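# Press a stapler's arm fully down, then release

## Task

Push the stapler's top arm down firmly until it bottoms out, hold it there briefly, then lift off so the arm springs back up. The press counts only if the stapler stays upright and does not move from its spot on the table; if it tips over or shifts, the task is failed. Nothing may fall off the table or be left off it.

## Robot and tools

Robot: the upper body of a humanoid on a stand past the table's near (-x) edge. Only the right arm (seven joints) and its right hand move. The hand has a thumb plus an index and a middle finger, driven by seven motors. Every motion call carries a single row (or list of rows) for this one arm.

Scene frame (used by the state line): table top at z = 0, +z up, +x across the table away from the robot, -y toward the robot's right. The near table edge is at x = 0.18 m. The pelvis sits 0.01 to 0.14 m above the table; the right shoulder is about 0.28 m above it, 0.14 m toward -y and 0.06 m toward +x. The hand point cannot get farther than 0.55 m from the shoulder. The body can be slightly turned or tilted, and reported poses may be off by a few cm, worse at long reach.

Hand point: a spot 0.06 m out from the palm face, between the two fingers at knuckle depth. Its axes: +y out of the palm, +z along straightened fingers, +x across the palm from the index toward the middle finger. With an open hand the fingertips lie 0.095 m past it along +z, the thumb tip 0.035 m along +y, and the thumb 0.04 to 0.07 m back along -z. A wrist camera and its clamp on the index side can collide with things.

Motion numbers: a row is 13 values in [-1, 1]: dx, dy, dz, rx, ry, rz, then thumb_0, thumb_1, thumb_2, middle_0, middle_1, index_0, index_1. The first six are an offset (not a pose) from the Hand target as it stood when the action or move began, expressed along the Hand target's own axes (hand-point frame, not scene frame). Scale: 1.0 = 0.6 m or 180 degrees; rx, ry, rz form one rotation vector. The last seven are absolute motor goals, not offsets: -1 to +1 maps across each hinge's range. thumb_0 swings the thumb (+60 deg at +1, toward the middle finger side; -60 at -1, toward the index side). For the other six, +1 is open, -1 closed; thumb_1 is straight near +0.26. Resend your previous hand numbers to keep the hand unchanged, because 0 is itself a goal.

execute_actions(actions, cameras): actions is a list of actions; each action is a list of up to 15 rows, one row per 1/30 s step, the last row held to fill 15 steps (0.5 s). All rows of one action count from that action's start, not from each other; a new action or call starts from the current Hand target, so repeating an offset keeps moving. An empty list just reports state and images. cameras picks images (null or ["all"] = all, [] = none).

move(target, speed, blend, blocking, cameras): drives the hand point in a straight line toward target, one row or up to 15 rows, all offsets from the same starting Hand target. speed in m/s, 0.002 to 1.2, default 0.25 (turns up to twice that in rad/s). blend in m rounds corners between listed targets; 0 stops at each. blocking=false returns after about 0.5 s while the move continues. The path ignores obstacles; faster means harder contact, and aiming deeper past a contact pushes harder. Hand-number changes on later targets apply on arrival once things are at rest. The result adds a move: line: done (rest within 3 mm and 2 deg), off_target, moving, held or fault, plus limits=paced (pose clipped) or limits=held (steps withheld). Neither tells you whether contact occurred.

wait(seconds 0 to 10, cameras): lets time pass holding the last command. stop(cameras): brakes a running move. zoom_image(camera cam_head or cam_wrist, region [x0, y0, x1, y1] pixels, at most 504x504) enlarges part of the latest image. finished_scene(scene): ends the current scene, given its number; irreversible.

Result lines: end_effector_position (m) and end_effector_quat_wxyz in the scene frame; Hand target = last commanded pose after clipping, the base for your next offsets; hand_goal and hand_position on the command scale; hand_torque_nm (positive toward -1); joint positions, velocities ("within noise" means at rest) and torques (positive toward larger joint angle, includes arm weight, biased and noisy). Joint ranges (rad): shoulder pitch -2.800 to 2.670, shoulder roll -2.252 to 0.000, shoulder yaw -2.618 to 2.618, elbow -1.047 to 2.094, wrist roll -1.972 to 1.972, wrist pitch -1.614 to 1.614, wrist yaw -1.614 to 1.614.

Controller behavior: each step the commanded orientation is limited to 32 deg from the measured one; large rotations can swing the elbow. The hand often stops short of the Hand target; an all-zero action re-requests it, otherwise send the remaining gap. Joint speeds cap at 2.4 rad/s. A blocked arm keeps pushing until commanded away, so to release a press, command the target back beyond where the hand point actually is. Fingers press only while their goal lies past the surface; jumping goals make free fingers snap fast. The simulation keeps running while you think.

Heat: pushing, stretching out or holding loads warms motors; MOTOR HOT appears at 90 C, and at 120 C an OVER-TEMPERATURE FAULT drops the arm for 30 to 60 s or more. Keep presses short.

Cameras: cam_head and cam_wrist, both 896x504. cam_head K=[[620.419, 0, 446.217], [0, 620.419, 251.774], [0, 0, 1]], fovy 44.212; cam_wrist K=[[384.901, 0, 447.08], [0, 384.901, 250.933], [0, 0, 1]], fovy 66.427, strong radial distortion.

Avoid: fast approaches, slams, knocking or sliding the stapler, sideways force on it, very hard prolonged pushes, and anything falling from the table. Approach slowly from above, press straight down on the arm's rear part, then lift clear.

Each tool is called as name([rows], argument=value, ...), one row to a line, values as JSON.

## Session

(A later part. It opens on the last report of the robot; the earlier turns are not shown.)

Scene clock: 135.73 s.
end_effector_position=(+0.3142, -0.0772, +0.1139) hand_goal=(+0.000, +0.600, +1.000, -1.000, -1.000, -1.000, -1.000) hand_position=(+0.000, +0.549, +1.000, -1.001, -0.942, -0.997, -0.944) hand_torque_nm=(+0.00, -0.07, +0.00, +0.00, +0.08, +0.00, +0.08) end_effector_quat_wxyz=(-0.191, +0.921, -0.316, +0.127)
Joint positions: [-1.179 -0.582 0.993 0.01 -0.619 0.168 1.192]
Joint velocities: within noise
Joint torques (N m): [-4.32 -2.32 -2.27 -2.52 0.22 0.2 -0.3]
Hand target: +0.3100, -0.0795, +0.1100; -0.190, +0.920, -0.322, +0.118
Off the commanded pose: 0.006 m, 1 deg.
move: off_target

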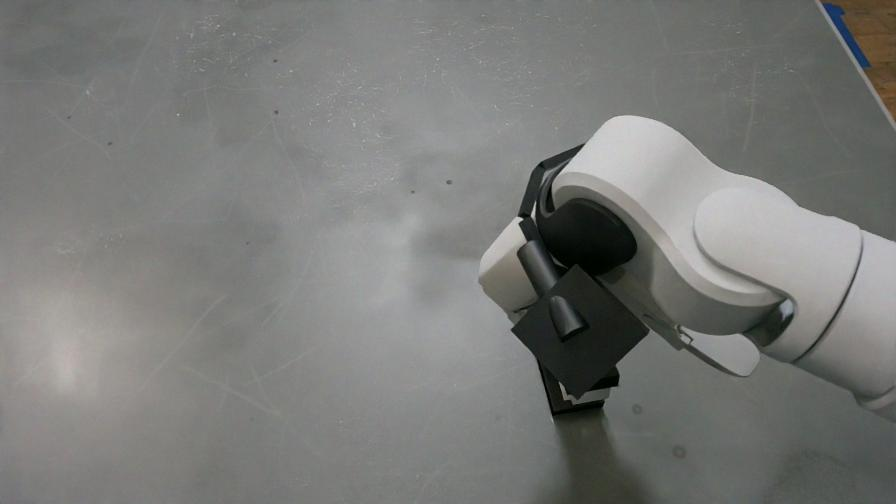

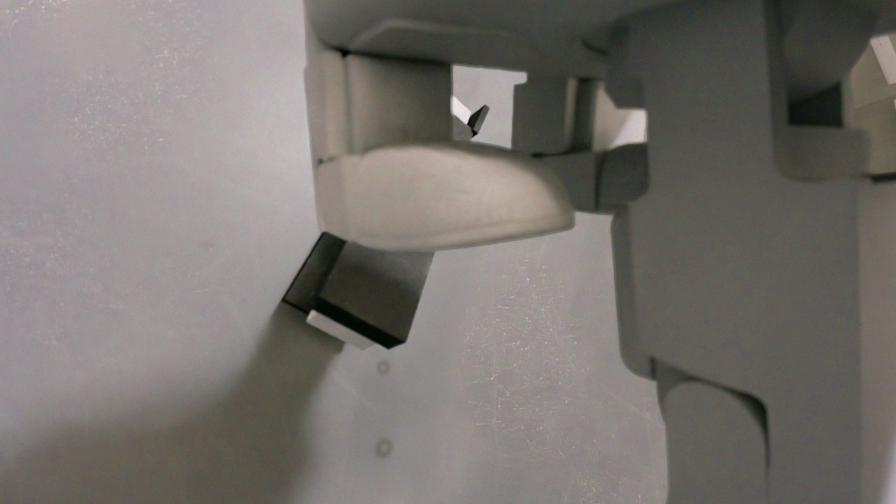

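move(target=[-0.0183,0.0385,0.0687,0,0,0,0,0.6,1,-1,-1,-1,-1], speed=0.1)

move(target=[-0.0197,0.0517,0.0292,0,0,0,0,0.6,1,-1,-1,-1,-1], speed=0.1)

Scene clock: 140.63 s.
end_effector_position=(+0.3075, -0.0765, +0.0682) hand_goal=(+0.000, +0.600, +1.000, -1.000, -1.000, -1.000, -1.000) hand_position=(+0.000, +0.549, +1.000, -1.001, -0.941, -0.997, -0.944) hand_torque_nm=(+0.00, -0.07, +0.00, +0.00, +0.08, +0.00, +0.08) end_effector_quat_wxyz=(-0.198, +0.918, -0.321, +0.125)
Joint positions: [-1.091 -0.545 1.078 0.099 -0.67 0.168 1.026]
Joint velocities: within noise
Joint torques (N m): [-4.52 -1.08 -1.29 -0.72 -0.02 -0.09 -0.34]
Hand target: +0.3030, -0.0779, +0.0620; -0.190, +0.920, -0.322, +0.118
Off the commanded pose: 0.008 m, 1 deg.
move: off_target

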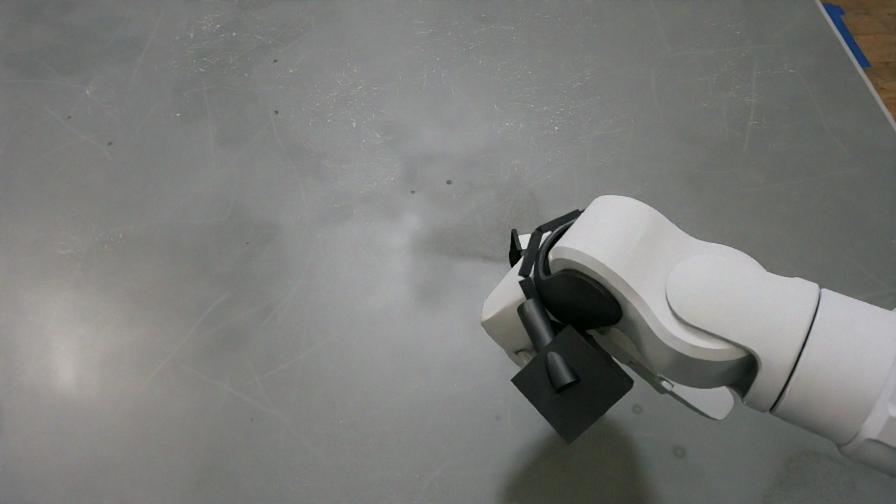

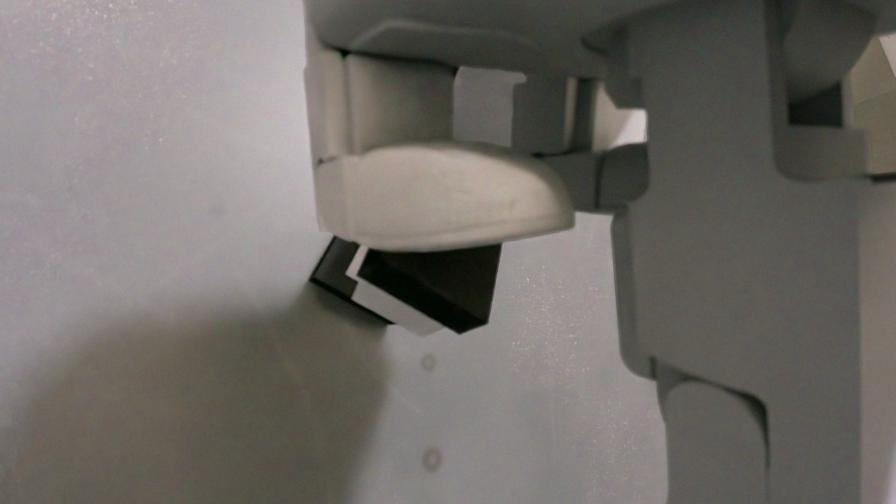

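Scene clock: 141.47 s.
end_effector_position=(+0.3000, -0.0742, +0.0499) hand_goal=(+0.000, +0.600, +1.000, -1.000, -1.000, -1.000, -1.000) hand_position=(+0.000, +0.549, +1.000, -1.001, -0.942, -0.997, -0.944) hand_torque_nm=(+0.00, -0.07, +0.00, +0.00, +0.08, +0.00, +0.08) end_effector_quat_wxyz=(-0.222, +0.913, -0.312, +0.140)
Joint positions: [-1.022 -0.556 1.116 0.053 -0.728 0.203 0.928]
Joint velocities: within noise
Joint torques (N m): [-1.58 -2.57 -0.29 -0.88 0.04 0.05 0.12]
Hand target: +0.2830, -0.0880, +0.0319; -0.190, +0.920, -0.322, +0.118
Off the commanded pose: 0.028 m, 5 deg.
move: off_target

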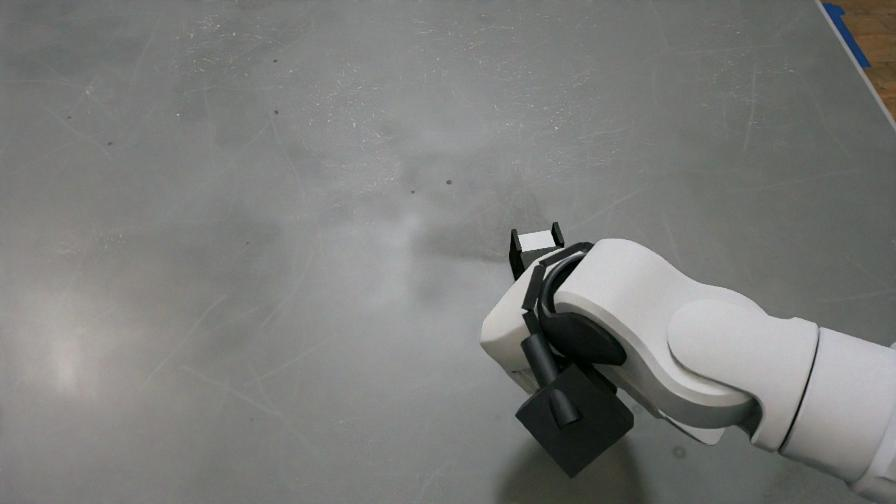

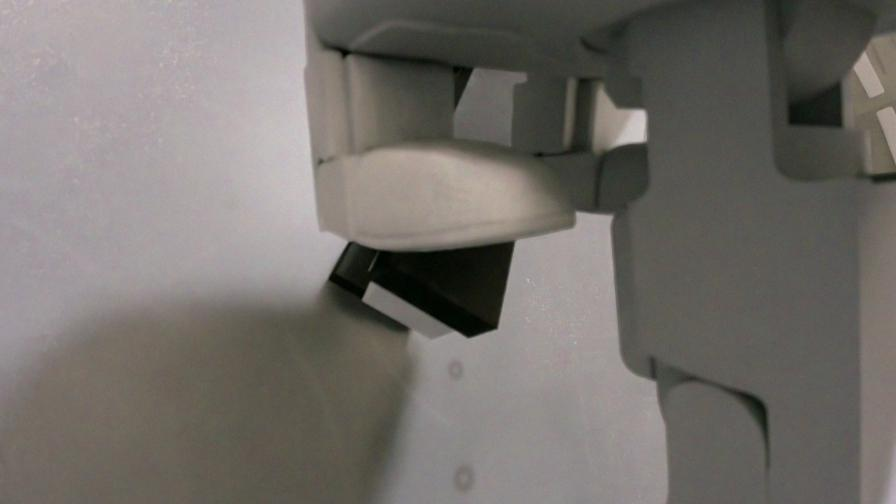

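move(target=[-0.0148,0.054,0.047,0,0,0,0,0.6,1,-1,-1,-1,-1], speed=0.1)

Scene clock: 143.17 s.
end_effector_position=(+0.2962, -0.0751, +0.0273) hand_goal=(+0.000, +0.600, +1.000, -1.000, -1.000, -1.000, -1.000) hand_position=(+0.000, +0.549, +1.000, -1.001, -0.941, -0.999, -0.944) hand_torque_nm=(+0.00, -0.07, +0.00, +0.00, +0.08, +0.00, +0.08) end_effector_quat_wxyz=(-0.247, +0.908, -0.301, +0.154)
Joint positions: [-0.958 -0.563 1.156 0.069 -0.776 0.202 0.793]
Joint velocities: within noise
Joint torques (N m): [0.72 -1.8 1.15 3.85 0.06 0.03 -0.04]
Hand target: +0.2680, -0.0980, -0.0081; -0.190, +0.920, -0.322, +0.118
Off the commanded pose: 0.051 m, 8 deg.
move: off_target

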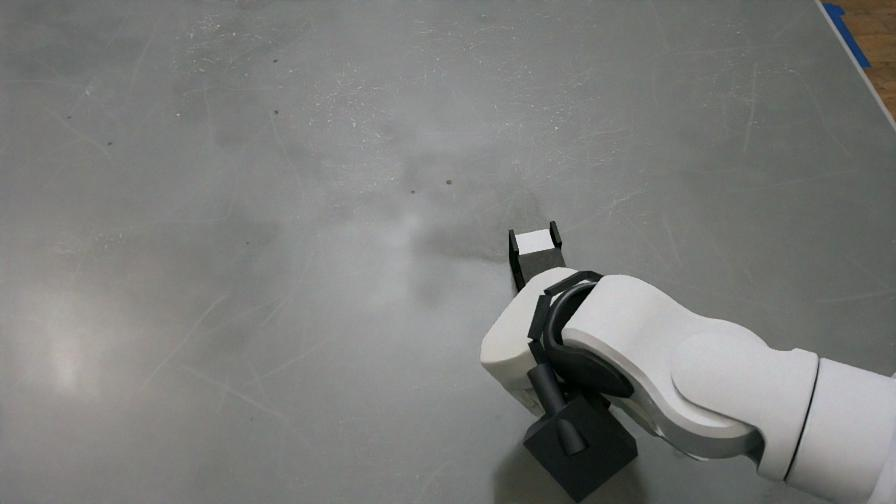

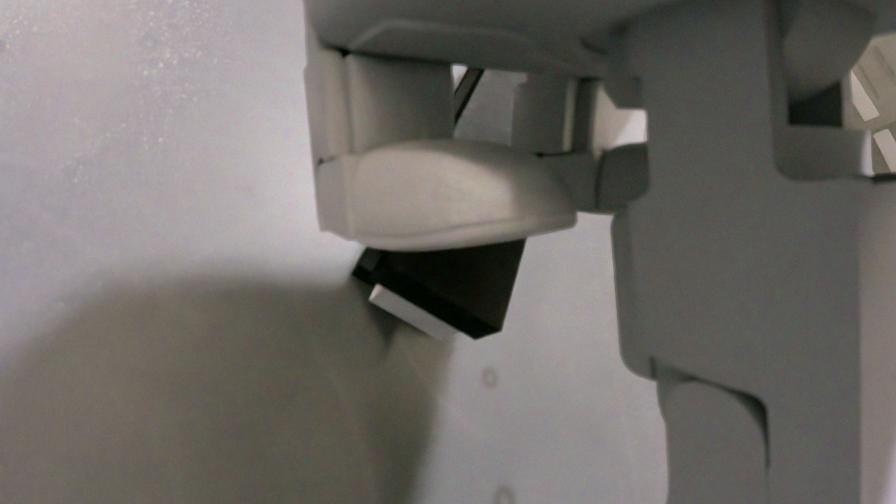

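move(target=[0.002,0.0097,0.0605,0,0,0,0,0.6,1,-1,-1,-1,-1], speed=0.1)

Scene clock: 145.40 s.
end_effector_position=(+0.3286, -0.0668, +0.0153) hand_goal=(+0.000, +0.600, +1.000, -1.000, -1.000, -1.000, -1.000) hand_position=(+0.000, +0.549, +1.000, -1.001, -0.942, -1.000, -0.944) hand_torque_nm=(+0.00, -0.07, +0.00, +0.00, +0.08, +0.00, +0.08) end_effector_quat_wxyz=(-0.261, +0.899, -0.294, +0.191)
Joint positions: [-1.019 -0.457 1.17 0.32 -0.803 0.137 0.654]
Joint velocities: within noise
Joint torques (N m): [3.73 -0.64 2.07 5.69 0.88 -0.88 0.22]
Hand target: +0.2781, -0.0931, -0.0431; -0.190, +0.920, -0.322, +0.118
Off the commanded pose: 0.082 m, 12 deg.
move: off_target

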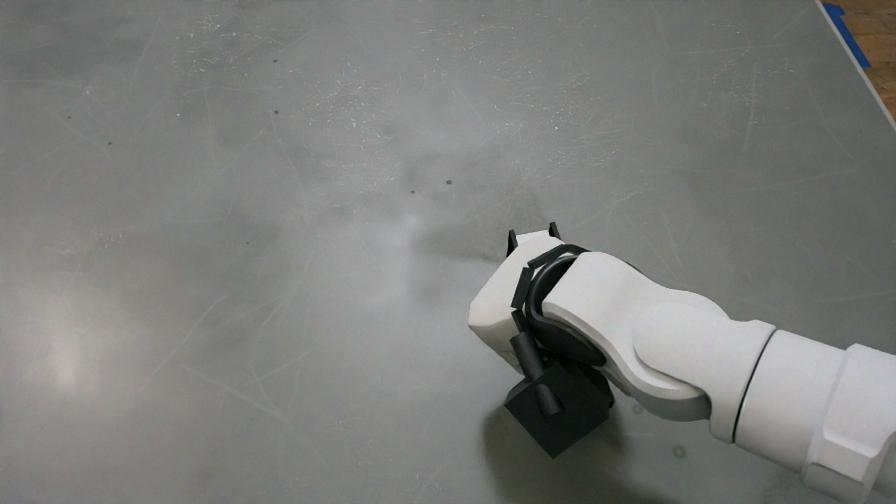

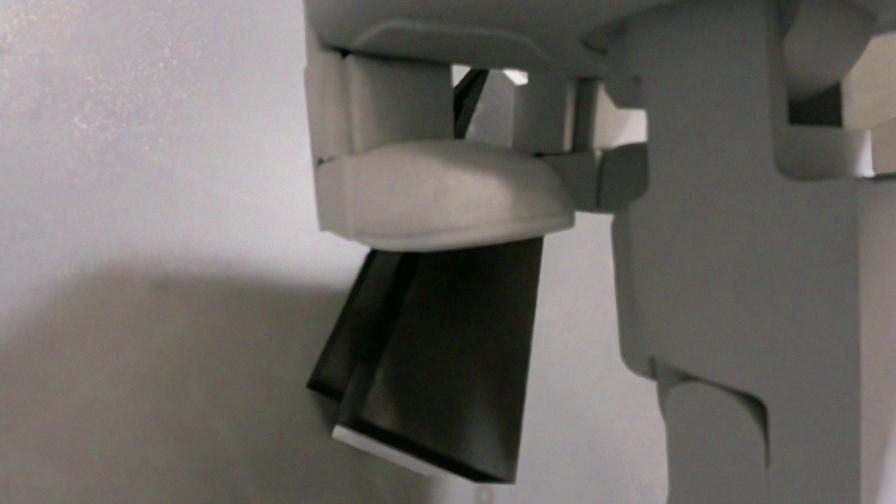

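move([
  [0.0485,-0.1445,-0.121,0,0,0,0,0.6,1,-1,-1,-1,-1],
  [0.0267,-0.131,-0.262,0,0,0,0,0.6,1,-1,-1,-1,-1],
], speed=0.1)

finished_scene(scene=1)

Scene clock: 149.07 s.
end_effector_position=(+0.2804, -0.0887, +0.1317) hand_goal=(+0.000, +0.600, +1.000, -1.000, -1.000, -1.000, -1.000) hand_position=(+0.000, +0.549, +1.000, -1.001, -0.942, -1.000, -0.944) hand_torque_nm=(+0.00, -0.07, +0.00, +0.00, +0.08, +0.00, +0.08) end_effector_quat_wxyz=(-0.188, +0.921, -0.319, +0.120)
Joint positions: [-1.135 -0.707 0.993 -0.304 -0.6 0.336 1.295]
Joint velocities: within noise
Joint torques (N m): [-4.92 -2.32 -2.68 -2.35 0.17 0.18 -0.1]
Hand target: +0.2799, -0.0895, +0.1333; -0.190, +0.920, -0.322, +0.118
Off the commanded pose: 0.002 m, 0 deg.
move: done

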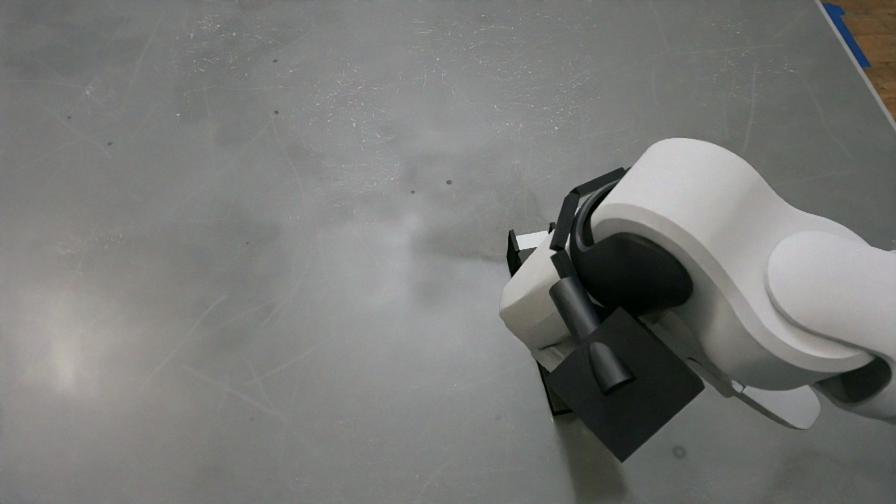

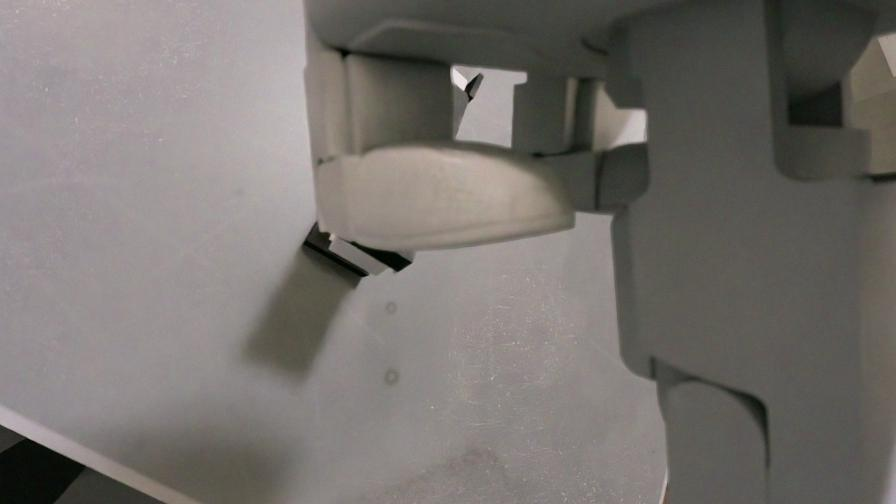

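The scene is finished: the task was done.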